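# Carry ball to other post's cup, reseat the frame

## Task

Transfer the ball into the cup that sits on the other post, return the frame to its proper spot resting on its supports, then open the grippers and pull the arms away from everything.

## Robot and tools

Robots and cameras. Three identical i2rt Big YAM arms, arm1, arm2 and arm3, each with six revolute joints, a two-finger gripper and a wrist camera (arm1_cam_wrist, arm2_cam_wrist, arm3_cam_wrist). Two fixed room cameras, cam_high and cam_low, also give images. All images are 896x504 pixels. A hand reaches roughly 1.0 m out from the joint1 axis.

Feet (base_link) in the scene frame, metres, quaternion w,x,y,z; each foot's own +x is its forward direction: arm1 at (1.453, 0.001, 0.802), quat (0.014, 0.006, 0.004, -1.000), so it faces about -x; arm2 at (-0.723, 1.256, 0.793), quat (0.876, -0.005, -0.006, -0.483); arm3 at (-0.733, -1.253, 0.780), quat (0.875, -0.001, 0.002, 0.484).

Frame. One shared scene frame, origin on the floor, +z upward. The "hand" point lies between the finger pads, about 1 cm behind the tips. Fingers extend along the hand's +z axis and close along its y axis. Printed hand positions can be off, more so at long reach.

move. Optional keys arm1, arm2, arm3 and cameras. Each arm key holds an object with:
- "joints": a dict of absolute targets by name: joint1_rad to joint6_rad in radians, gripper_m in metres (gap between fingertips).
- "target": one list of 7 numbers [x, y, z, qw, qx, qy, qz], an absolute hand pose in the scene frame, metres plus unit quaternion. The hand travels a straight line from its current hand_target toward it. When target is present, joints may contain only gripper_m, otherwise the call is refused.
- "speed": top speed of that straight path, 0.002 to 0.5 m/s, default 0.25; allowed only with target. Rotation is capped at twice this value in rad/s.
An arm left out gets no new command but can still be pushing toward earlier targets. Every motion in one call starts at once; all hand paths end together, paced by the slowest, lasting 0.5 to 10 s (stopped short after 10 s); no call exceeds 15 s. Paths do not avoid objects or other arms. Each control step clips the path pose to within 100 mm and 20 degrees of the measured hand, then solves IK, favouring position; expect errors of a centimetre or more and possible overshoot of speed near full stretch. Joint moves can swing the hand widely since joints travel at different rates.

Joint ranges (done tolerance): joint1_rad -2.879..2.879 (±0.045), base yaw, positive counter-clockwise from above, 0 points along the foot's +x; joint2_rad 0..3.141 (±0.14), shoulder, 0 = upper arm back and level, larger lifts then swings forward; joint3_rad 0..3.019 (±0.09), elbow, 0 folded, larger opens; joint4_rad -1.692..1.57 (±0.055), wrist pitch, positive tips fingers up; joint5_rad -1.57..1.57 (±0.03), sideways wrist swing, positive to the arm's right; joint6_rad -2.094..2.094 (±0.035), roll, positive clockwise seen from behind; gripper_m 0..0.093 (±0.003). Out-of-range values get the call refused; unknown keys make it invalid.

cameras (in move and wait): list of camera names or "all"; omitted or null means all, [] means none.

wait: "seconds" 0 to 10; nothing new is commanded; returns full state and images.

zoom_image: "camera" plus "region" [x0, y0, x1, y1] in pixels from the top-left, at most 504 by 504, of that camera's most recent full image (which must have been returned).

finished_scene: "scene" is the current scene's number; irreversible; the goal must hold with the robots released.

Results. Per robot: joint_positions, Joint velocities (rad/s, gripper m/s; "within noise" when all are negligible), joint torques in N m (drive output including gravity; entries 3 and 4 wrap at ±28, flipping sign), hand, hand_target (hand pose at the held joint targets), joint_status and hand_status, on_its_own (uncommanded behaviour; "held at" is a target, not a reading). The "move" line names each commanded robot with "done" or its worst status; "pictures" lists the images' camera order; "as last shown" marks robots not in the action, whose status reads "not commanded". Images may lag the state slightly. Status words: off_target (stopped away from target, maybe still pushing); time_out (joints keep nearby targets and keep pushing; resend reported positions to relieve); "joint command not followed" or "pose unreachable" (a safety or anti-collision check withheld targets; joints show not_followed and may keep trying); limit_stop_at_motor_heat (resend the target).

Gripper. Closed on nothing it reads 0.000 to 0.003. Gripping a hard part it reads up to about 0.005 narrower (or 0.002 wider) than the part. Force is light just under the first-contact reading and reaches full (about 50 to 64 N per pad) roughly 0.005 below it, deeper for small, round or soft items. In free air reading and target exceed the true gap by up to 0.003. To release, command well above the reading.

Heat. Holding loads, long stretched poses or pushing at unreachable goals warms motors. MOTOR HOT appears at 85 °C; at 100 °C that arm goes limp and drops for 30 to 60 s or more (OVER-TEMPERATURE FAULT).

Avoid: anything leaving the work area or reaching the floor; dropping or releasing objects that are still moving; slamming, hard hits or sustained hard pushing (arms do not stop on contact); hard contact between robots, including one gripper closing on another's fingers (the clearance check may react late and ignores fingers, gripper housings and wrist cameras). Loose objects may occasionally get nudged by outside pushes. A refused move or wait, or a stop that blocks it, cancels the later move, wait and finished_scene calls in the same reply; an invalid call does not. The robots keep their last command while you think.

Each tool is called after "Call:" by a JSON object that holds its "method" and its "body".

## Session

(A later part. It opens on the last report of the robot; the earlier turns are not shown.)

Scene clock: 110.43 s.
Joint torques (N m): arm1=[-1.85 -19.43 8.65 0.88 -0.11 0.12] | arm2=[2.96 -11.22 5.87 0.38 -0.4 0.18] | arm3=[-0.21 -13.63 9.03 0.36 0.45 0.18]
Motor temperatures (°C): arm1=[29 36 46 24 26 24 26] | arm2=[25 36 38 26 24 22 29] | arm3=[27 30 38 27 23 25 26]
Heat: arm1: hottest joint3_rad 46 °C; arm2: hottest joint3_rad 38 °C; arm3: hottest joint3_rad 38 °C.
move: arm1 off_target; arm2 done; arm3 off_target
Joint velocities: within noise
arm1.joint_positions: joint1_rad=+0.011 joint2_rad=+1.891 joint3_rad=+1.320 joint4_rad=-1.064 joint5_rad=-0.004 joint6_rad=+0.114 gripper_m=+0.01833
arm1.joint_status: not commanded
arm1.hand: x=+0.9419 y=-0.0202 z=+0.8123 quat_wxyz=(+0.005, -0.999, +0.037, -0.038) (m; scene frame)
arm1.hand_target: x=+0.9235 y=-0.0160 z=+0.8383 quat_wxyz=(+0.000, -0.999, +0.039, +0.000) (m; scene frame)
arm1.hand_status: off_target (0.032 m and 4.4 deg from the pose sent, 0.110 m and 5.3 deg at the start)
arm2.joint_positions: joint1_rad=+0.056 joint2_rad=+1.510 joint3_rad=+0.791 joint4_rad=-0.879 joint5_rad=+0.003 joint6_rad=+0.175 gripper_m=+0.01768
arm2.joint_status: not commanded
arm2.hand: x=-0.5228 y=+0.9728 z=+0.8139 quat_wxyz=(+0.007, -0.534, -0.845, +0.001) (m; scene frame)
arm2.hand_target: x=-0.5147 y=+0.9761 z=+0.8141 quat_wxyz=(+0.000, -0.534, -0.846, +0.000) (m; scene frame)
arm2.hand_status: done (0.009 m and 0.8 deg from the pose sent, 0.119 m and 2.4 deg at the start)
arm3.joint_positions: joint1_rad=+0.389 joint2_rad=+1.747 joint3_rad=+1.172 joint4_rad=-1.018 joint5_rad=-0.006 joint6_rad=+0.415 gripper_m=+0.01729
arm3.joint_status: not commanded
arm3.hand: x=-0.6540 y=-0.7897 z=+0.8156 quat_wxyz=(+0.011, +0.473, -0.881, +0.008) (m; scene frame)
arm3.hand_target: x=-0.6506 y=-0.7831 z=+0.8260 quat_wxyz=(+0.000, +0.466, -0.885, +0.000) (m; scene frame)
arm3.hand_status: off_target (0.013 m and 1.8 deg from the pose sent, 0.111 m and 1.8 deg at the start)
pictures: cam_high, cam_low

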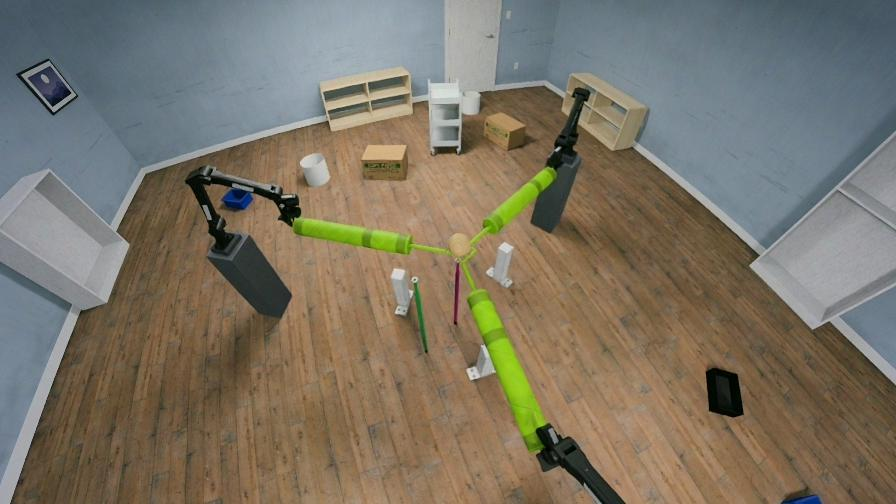

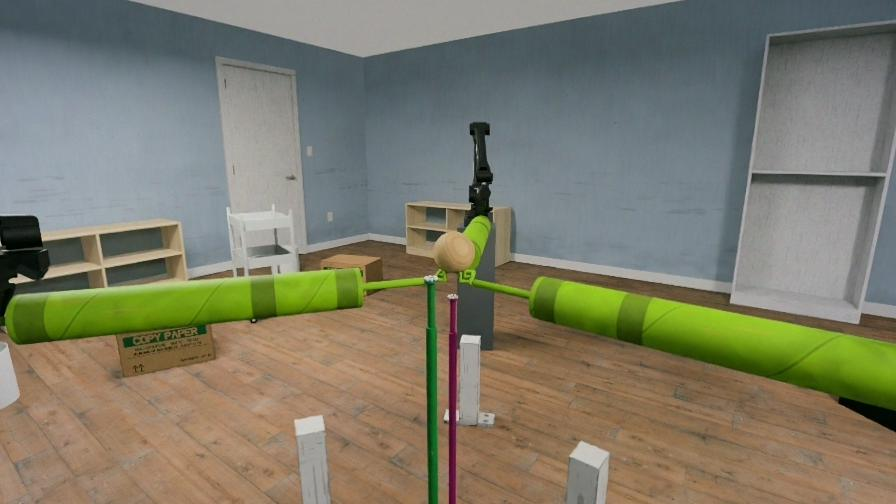

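Call:
{"method": "move", "body": {"arm1": {"target":[0.9245,-0.021,0.722,0,0.9992,-0.0393,0],"speed":0.08}, "arm2": {"target":[-0.5125,0.971,0.698,0,0.5336,0.8457,0],"speed":0.08}, "arm3": {"target":[-0.6485,-0.788,0.708,0,-0.4656,0.885,0],"speed":0.08}, "cameras": ["cam_low"]}}

Call:
{"method": "zoom_image", "body": {"camera": "cam_low", "region": [320, 200, 560, 400]}}

Scene clock: 120.93 s.
Joint torques (N m): arm1=[-0.85 -19.66 6.6 0.83 -0.13 0.23] | arm2=[2.73 -12.34 3.79 0.69 -0.38 0.15] | arm3=[-0.73 -13.63 6.75 0.49 0.18 0.11]
Motor temperatures (°C): arm1=[29 37 43 24 26 24 26] | arm2=[25 35 37 26 23 22 29] | arm3=[27 30 38 27 23 25 27]
Heat: arm1: hottest joint3_rad 43 °C; arm2: hottest joint3_rad 37 °C; arm3: hottest joint3_rad 38 °C.
move: arm1 off_target; arm2 done; arm3 done
Joint velocities: within noise
arm1.joint_positions: joint1_rad=+0.011 joint2_rad=+2.064 joint3_rad=+1.251 joint4_rad=-0.802 joint5_rad=-0.004 joint6_rad=+0.114 gripper_m=+0.01833
arm1.joint_status: not commanded
arm1.hand: x=+0.9418 y=-0.0193 z=+0.7045 quat_wxyz=(+0.004, -0.999, +0.037, -0.028) (m; scene frame)
arm1.hand_target: x=+0.9250 y=-0.0210 z=+0.7222 quat_wxyz=(+0.000, -0.999, +0.039, +0.000) (m; scene frame)
arm1.hand_status: off_target (0.025 m and 3.3 deg from the pose sent, 0.092 m and 4.4 deg at the start)
arm2.joint_positions: joint1_rad=+0.057 joint2_rad=+1.804 joint3_rad=+0.727 joint4_rad=-0.525 joint5_rad=+0.003 joint6_rad=+0.175 gripper_m=+0.01768
arm2.joint_status: not commanded
arm2.hand: x=-0.5210 y=+0.9702 z=+0.6997 quat_wxyz=(+0.009, -0.534, -0.845, +0.000) (m; scene frame)
arm2.hand_target: x=-0.5125 y=+0.9710 z=+0.6982 quat_wxyz=(+0.000, -0.533, -0.846, +0.000) (m; scene frame)
arm2.hand_status: done (0.009 m and 1.0 deg from the pose sent, 0.116 m and 0.8 deg at the start)
arm3.joint_positions: joint1_rad=+0.389 joint2_rad=+1.933 joint3_rad=+1.080 joint4_rad=-0.726 joint5_rad=+0.000 joint6_rad=+0.415 gripper_m=+0.01729
arm3.joint_status: not commanded
arm3.hand: x=-0.6534 y=-0.7913 z=+0.7051 quat_wxyz=(+0.004, +0.473, -0.881, +0.004) (m; scene frame)
arm3.hand_target: x=-0.6485 y=-0.7881 z=+0.7081 quat_wxyz=(+0.000, +0.466, -0.885, +0.000) (m; scene frame)
arm3.hand_status: done (0.007 m and 1.1 deg from the pose sent, 0.108 m and 1.8 deg at the start)
pictures: cam_low

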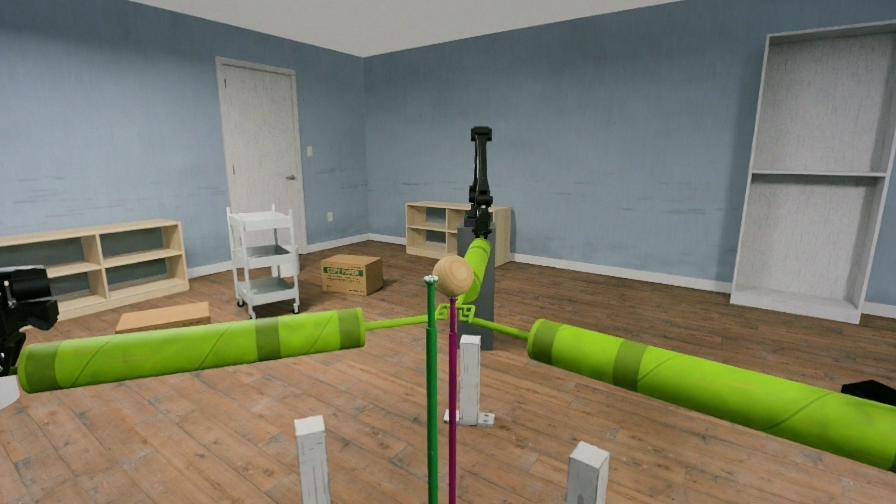

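Scaled by 2.100 from the camera's 896x504 image, which has a finer 1280x720 frame.

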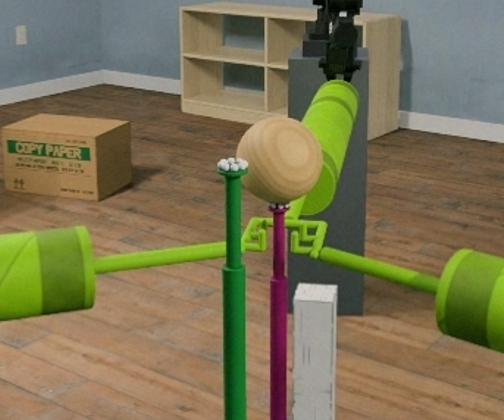

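Call:
{"method": "move", "body": {"arm1": {"target":[0.873,0.048,0.725,0,0.9992,-0.0393,0],"speed":0.13}, "arm2": {"target":[-0.550,1.045,0.705,0,0.5336,0.8457,0],"speed":0.13}, "arm3": {"target":[-0.701,-0.715,0.712,0,-0.4656,0.885,0],"speed":0.13}, "cameras": []}}

Call:
{"method": "move", "body": {"arm1": {"target":[0.873,0.048,0.515,0,0.9992,-0.0393,0],"speed":0.2}, "arm2": {"target":[-0.550,1.045,0.498,0,0.5336,0.8457,0],"speed":0.2}, "arm3": {"target":[-0.701,-0.713,0.498,0,-0.4656,0.885,0],"speed":0.2}, "cameras": ["cam_high"]}}

Scene clock: 129.60 s.
Joint torques (N m): arm1=[-1.96 -20.72 10.24 -0.23 -0.16 0.08] | arm2=[3.02 -12.16 2.11 0.09 -0.44 0.14] | arm3=[0.5 -14.97 9.52 -0.76 0.12 0.21]
Motor temperatures (°C): arm1=[29 36 41 24 26 24 26] | arm2=[25 35 36 26 23 22 29] | arm3=[27 30 37 27 23 25 27]
Heat: arm1: hottest joint3_rad 41 °C; arm2: hottest joint3_rad 36 °C; arm3: hottest joint3_rad 37 °C.
move: arm1 off_target; arm2 done; arm3 off_target
Joint velocities: within noise
arm1.joint_positions: joint1_rad=-0.099 joint2_rad=+2.151 joint3_rad=+1.398 joint4_rad=-0.871 joint5_rad=-0.004 joint6_rad=+0.007 gripper_m=+0.01833
arm1.joint_status: not commanded
arm1.hand: x=+0.9032 y=+0.0402 z=+0.6993 quat_wxyz=(+0.002, -0.999, +0.039, -0.032) (m; scene frame)
arm1.hand_target: x=+0.8746 y=+0.0480 z=+0.7259 quat_wxyz=(+0.000, -0.999, +0.039, +0.000) (m; scene frame)
arm1.hand_status: off_target (0.040 m and 3.6 deg from the pose sent, 0.098 m and 3.2 deg at the start)
arm2.joint_positions: joint1_rad=+0.103 joint2_rad=+1.685 joint3_rad=+0.514 joint4_rad=-0.435 joint5_rad=+0.003 joint6_rad=+0.225 gripper_m=+0.01768
arm2.joint_status: not commanded
arm2.hand: x=-0.5554 y=+1.0399 z=+0.6989 quat_wxyz=(+0.011, -0.536, -0.844, +0.000) (m; scene frame)
arm2.hand_target: x=-0.5502 y=+1.0449 z=+0.7046 quat_wxyz=(+0.000, -0.533, -0.846, +0.000) (m; scene frame)
arm2.hand_status: done (0.010 m and 1.3 deg from the pose sent, 0.080 m and 1.0 deg at the start)
arm3.joint_positions: joint1_rad=+0.495 joint2_rad=+2.041 joint3_rad=+1.276 joint4_rad=-0.800 joint5_rad=+0.002 joint6_rad=+0.526 gripper_m=+0.01729
arm3.joint_status: not commanded
arm3.hand: x=-0.6983 y=-0.7236 z=+0.7049 quat_wxyz=(-0.001, +0.471, -0.882, -0.001) (m; scene frame)
arm3.hand_target: x=-0.7010 y=-0.7151 z=+0.7122 quat_wxyz=(+0.000, +0.466, -0.885, -0.001) (m; scene frame)
arm3.hand_status: off_target (0.011 m and 0.7 deg from the pose sent, 0.090 m and 1.1 deg at the start)
pictures: none
No camera images: "cameras" was empty.

Scene clock: 131.33 s.
Joint torques (N m): arm1=[-1.67 -22.53 6.37 0.18 -0.21 0.11] | arm2=[2.43 -12.1 -1.5 0.51 -0.34 0.11] | arm3=[0.44 -16.79 6.02 0.17 0.03 0.2]
Motor temperatures (°C): arm1=[29 36 40 24 26 24 26] | arm2=[25 35 36 26 23 22 29] | arm3=[27 30 37 27 23 25 27]
Heat: arm1: hottest joint3_rad 40 °C; arm2: hottest joint3_rad 36 °C; arm3: hottest joint3_rad 37 °C.
move: arm1 off_target; arm2 done; arm3 off_target
Joint velocities: within noise
arm1.joint_positions: joint1_rad=-0.099 joint2_rad=+2.572 joint3_rad=+1.520 joint4_rad=-0.562 joint5_rad=-0.003 joint6_rad=+0.007 gripper_m=+0.01833
arm1.joint_status: not commanded
arm1.hand: x=+0.9015 y=+0.0425 z=+0.4957 quat_wxyz=(+0.002, -0.999, +0.039, -0.027) (m; scene frame)
arm1.hand_target: x=+0.8738 y=+0.0481 z=+0.5156 quat_wxyz=(+0.000, -0.999, +0.039, +0.000) (m; scene frame)
arm1.hand_status: off_target (0.035 m and 3.1 deg from the pose sent, 0.187 m and 3.6 deg at the start)
arm2.joint_positions: joint1_rad=+0.113 joint2_rad=+2.438 joint3_rad=+0.655 joint4_rad=+0.193 joint5_rad=+0.001 joint6_rad=+0.232 gripper_m=+0.01768
arm2.joint_status: not commanded
arm2.hand: x=-0.5536 y=+1.0413 z=+0.5019 quat_wxyz=(+0.003, -0.534, -0.845, +0.002) (m; scene frame)
arm2.hand_target: x=-0.5502 y=+1.0450 z=+0.4981 quat_wxyz=(+0.000, -0.534, -0.846, +0.000) (m; scene frame)
arm2.hand_status: done (0.006 m and 0.4 deg from the pose sent, 0.201 m and 1.2 deg at the start)
arm3.joint_positions: joint1_rad=+0.495 joint2_rad=+2.492 joint3_rad=+1.382 joint4_rad=-0.470 joint5_rad=+0.005 joint6_rad=+0.527 gripper_m=+0.01729
arm3.joint_status: not commanded
arm3.hand: x=-0.6985 y=-0.7234 z=+0.4951 quat_wxyz=(+0.003, +0.470, -0.883, +0.006) (m; scene frame)
arm3.hand_target: x=-0.7011 y=-0.7131 z=+0.4982 quat_wxyz=(+0.000, +0.466, -0.885, +0.000) (m; scene frame)
arm3.hand_status: off_target (0.011 m and 1.0 deg from the pose sent, 0.207 m and 0.7 deg at the start)
pictures: cam_high

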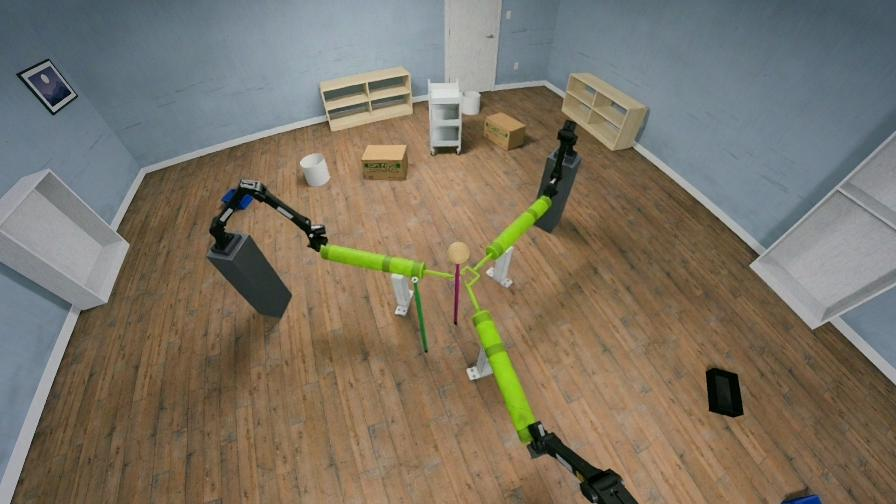

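Correct slightly, lower, release, clear.

Call:
{"method": "move", "body": {"arm1": {"target":[0.867,0.048,0.462,0,0.9992,-0.0393,0],"speed":0.07}, "arm2": {"target":[-0.553,1.047,0.440,0,0.5336,0.8457,0],"speed":0.07}, "arm3": {"target":[-0.706,-0.710,0.439,0,-0.4656,0.885,0],"speed":0.07}, "cameras": ["cam_high"]}}

Call:
{"method": "move", "body": {"arm1": {"joints":{"gripper_m":0.09}}, "arm2": {"joints":{"gripper_m":0.09}}, "arm3": {"joints":{"gripper_m":0.09}}, "cameras": []}}

Call:
{"method": "move", "body": {"arm1": {"target":[0.900,0.045,0.63,0,0.9992,-0.0393,0]}, "arm2": {"target":[-0.562,1.058,0.63,0,0.5336,0.8457,0]}, "arm3": {"target":[-0.712,-0.735,0.63,0,-0.4656,0.885,0]}, "cameras": ["cam_high","cam_low"]}}

Scene clock: 139.60 s.
Joint torques (N m): arm1=[-1.55 -21.83 6.71 0.53 -0.21 0.13] | arm2=[2.14 -12.1 -2 0.53 -0.25 0.09] | arm3=[0.91 -16.5 5.9 0.46 0.17 0.24]
Motor temperatures (°C): arm1=[29 36 39 24 26 24 27] | arm2=[25 35 34 26 23 21 29] | arm3=[27 32 36 27 23 25 27]
Heat: arm1: hottest joint3_rad 39 °C; arm2: hottest joint2_rad 35 °C; arm3: hottest joint3_rad 36 °C.
move: arm1 off_target; arm2 done; arm3 off_target
Joint velocities: within noise
arm1.joint_positions: joint1_rad=-0.099 joint2_rad=+2.687 joint3_rad=+1.609 joint4_rad=-0.538 joint5_rad=-0.003 joint6_rad=+0.007 gripper_m=+0.01833
arm1.joint_status: not commanded
arm1.hand: x=+0.8966 y=+0.0433 z=+0.4495 quat_wxyz=(+0.002, -0.999, +0.039, -0.028) (m; scene frame)
arm1.hand_target: x=+0.8677 y=+0.0481 z=+0.4631 quat_wxyz=(+0.000, -0.999, +0.039, +0.000) (m; scene frame)
arm1.hand_status: off_target (0.032 m and 3.2 deg from the pose sent, 0.049 m and 3.1 deg at the start)
arm2.joint_positions: joint1_rad=+0.114 joint2_rad=+2.623 joint3_rad=+0.750 joint4_rad=+0.286 joint5_rad=-0.001 joint6_rad=+0.232 gripper_m=+0.01769
arm2.joint_status: not commanded
arm2.hand: x=-0.5543 y=+1.0426 z=+0.4459 quat_wxyz=(+0.001, -0.534, -0.845, +0.002) (m; scene frame)
arm2.hand_target: x=-0.5532 y=+1.0471 z=+0.4402 quat_wxyz=(+0.000, -0.534, -0.846, +0.000) (m; scene frame)
arm2.hand_status: done (0.008 m and 0.2 deg from the pose sent, 0.062 m and 0.4 deg at the start)
arm3.joint_positions: joint1_rad=+0.499 joint2_rad=+2.625 joint3_rad=+1.466 joint4_rad=-0.425 joint5_rad=+0.001 joint6_rad=+0.533 gripper_m=+0.01729
arm3.joint_status: not commanded
arm3.hand: x=-0.7013 y=-0.7208 z=+0.4405 quat_wxyz=(+0.005, +0.470, -0.883, +0.006) (m; scene frame)
arm3.hand_target: x=-0.7060 y=-0.7102 z=+0.4393 quat_wxyz=(+0.000, +0.466, -0.885, +0.000) (m; scene frame)
arm3.hand_status: off_target (0.012 m and 1.1 deg from the pose sent, 0.058 m and 1.0 deg at the start)
pictures: cam_high

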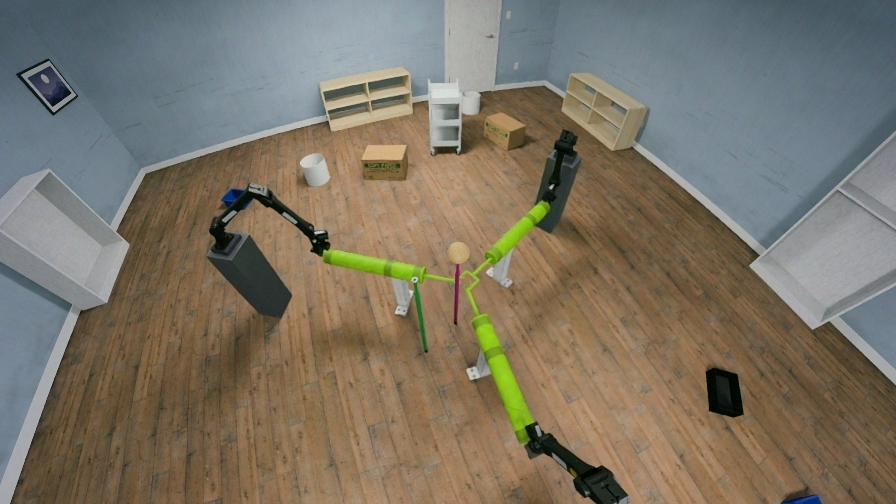

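Scene clock: 140.40 s.
Joint torques (N m): arm1=[-1.49 -21.77 5.83 0.55 -0.13 0.13] | arm2=[2.08 -12.04 -1.99 0.42 -0.18 0.09] | arm3=[0.79 -16.5 5.9 0.46 0.17 0.15]
Motor temperatures (°C): arm1=[29 36 39 24 26 24 26] | arm2=[25 35 34 26 23 21 29] | arm3=[27 32 36 27 23 25 27]
Heat: arm1: hottest joint3_rad 39 °C; arm2: hottest joint2_rad 35 °C; arm3: hottest joint3_rad 36 °C.
move: arm1 done; arm2 done; arm3 done
Joint velocities: within noise
arm1.joint_positions: joint1_rad=-0.099 joint2_rad=+2.687 joint3_rad=+1.620 joint4_rad=-0.538 joint5_rad=-0.006 joint6_rad=+0.007 gripper_m=+0.08984
arm1.joint_status: all done
arm1.hand: x=+0.8897 y=+0.0433 z=+0.4515 quat_wxyz=(+0.001, -0.999, +0.039, -0.022) (m; scene frame)
arm1.hand_target: x=+0.8679 y=+0.0481 z=+0.4630 quat_wxyz=(+0.000, -0.999, +0.039, +0.000) (m; scene frame)
arm1.hand_status: not commanded
arm2.joint_positions: joint1_rad=+0.115 joint2_rad=+2.623 joint3_rad=+0.750 joint4_rad=+0.289 joint5_rad=-0.003 joint6_rad=+0.232 gripper_m=+0.08985
arm2.joint_status: all done
arm2.hand: x=-0.5534 y=+1.0425 z=+0.4459 quat_wxyz=(-0.001, -0.534, -0.846, +0.001) (m; scene frame)
arm2.hand_target: x=-0.5532 y=+1.0471 z=+0.4402 quat_wxyz=(+0.000, -0.534, -0.846, +0.000) (m; scene frame)
arm2.hand_status: not commanded
arm3.joint_positions: joint1_rad=+0.500 joint2_rad=+2.625 joint3_rad=+1.466 joint4_rad=-0.425 joint5_rad=+0.001 joint6_rad=+0.542 gripper_m=+0.08987
arm3.joint_status: all done
arm3.hand: x=-0.7019 y=-0.7208 z=+0.4405 quat_wxyz=(+0.005, +0.466, -0.885, +0.006) (m; scene frame)
arm3.hand_target: x=-0.7061 y=-0.7103 z=+0.4392 quat_wxyz=(+0.000, +0.466, -0.885, +0.000) (m; scene frame)
arm3.hand_status: not commanded
pictures: none
No camera images: "cameras" was empty.

Scene clock: 142.17 s.
Joint torques (N m): arm1=[-1.61 -20.42 4.88 0.08 -0.13 0.11] | arm2=[1.73 -11.93 0.2 -0.34 -0.18 0.06] | arm3=[0.85 -16.56 5.76 0.05 0.18 0.13]
Motor temperatures (°C): arm1=[29 36 38 24 26 24 26] | arm2=[25 35 34 26 23 21 29] | arm3=[27 32 36 27 23 25 27]
Heat: arm1: hottest joint3_rad 38 °C; arm2: hottest joint2_rad 35 °C; arm3: hottest joint3_rad 36 °C.
move: arm1 done; arm2 done; arm3 done
Joint velocities: within noise
arm1.joint_positions: joint1_rad=-0.099 joint2_rad=+2.275 joint3_rad=+1.364 joint4_rad=-0.655 joint5_rad=-0.006 joint6_rad=+0.007 gripper_m=+0.08991
arm1.joint_status: not commanded
arm1.hand: x=+0.9020 y=+0.0407 z=+0.6231 quat_wxyz=(+0.002, -0.999, +0.039, -0.003) (m; scene frame)
arm1.hand_target: x=+0.8999 y=+0.0450 z=+0.6300 quat_wxyz=(+0.000, -0.999, +0.039, +0.000) (m; scene frame)
arm1.hand_status: done (0.008 m and 0.4 deg from the pose sent, 0.179 m and 2.5 deg at the start)
arm2.joint_positions: joint1_rad=+0.115 joint2_rad=+1.957 joint3_rad=+0.467 joint4_rad=-0.096 joint5_rad=-0.003 joint6_rad=+0.232 gripper_m=+0.08992
arm2.joint_status: not commanded
arm2.hand: x=-0.5628 y=+1.0555 z=+0.6262 quat_wxyz=(+0.000, -0.534, -0.846, +0.001) (m; scene frame)
arm2.hand_target: x=-0.5620 y=+1.0579 z=+0.6299 quat_wxyz=(+0.000, -0.534, -0.846, +0.000) (m; scene frame)
arm2.hand_status: done (0.005 m and 0.1 deg from the pose sent, 0.185 m and 0.2 deg at the start)
arm3.joint_positions: joint1_rad=+0.510 joint2_rad=+2.184 joint3_rad=+1.233 joint4_rad=-0.624 joint5_rad=+0.001 joint6_rad=+0.552 gripper_m=+0.08994
arm3.joint_status: not commanded
arm3.hand: x=-0.7075 y=-0.7380 z=+0.6222 quat_wxyz=(+0.002, +0.466, -0.885, +0.003) (m; scene frame)
arm3.hand_target: x=-0.7120 y=-0.7350 z=+0.6299 quat_wxyz=(+0.000, +0.466, -0.885, +0.000) (m; scene frame)
arm3.hand_status: done (0.009 m and 0.4 deg from the pose sent, 0.190 m and 0.9 deg at the start)
pictures: cam_high, cam_low

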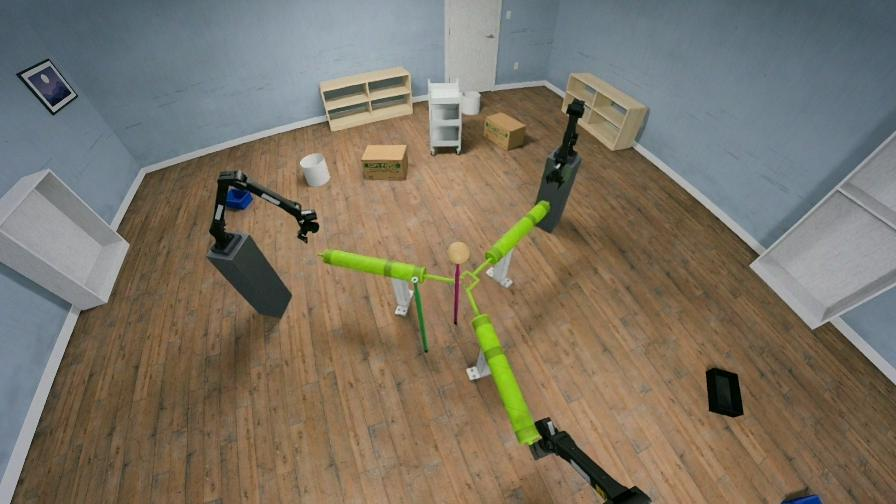

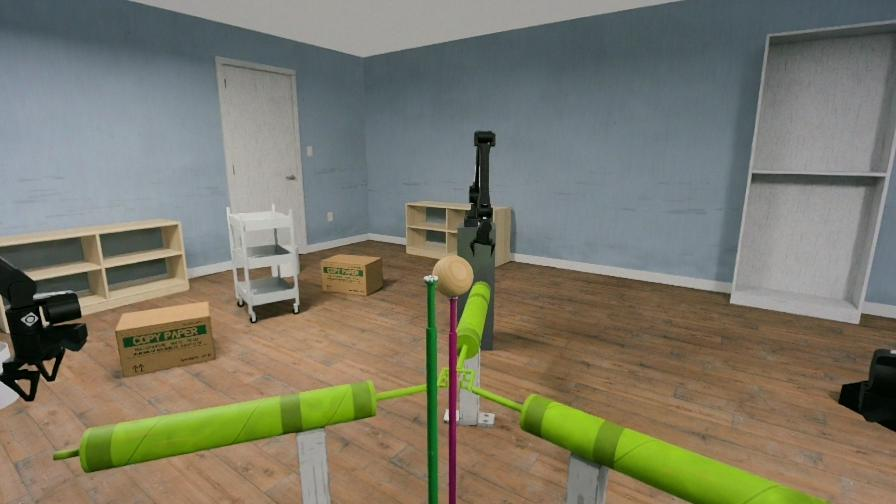

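Call:
{"method": "finished_scene", "body": {"scene": 2}}

The scene is finished: the task was done.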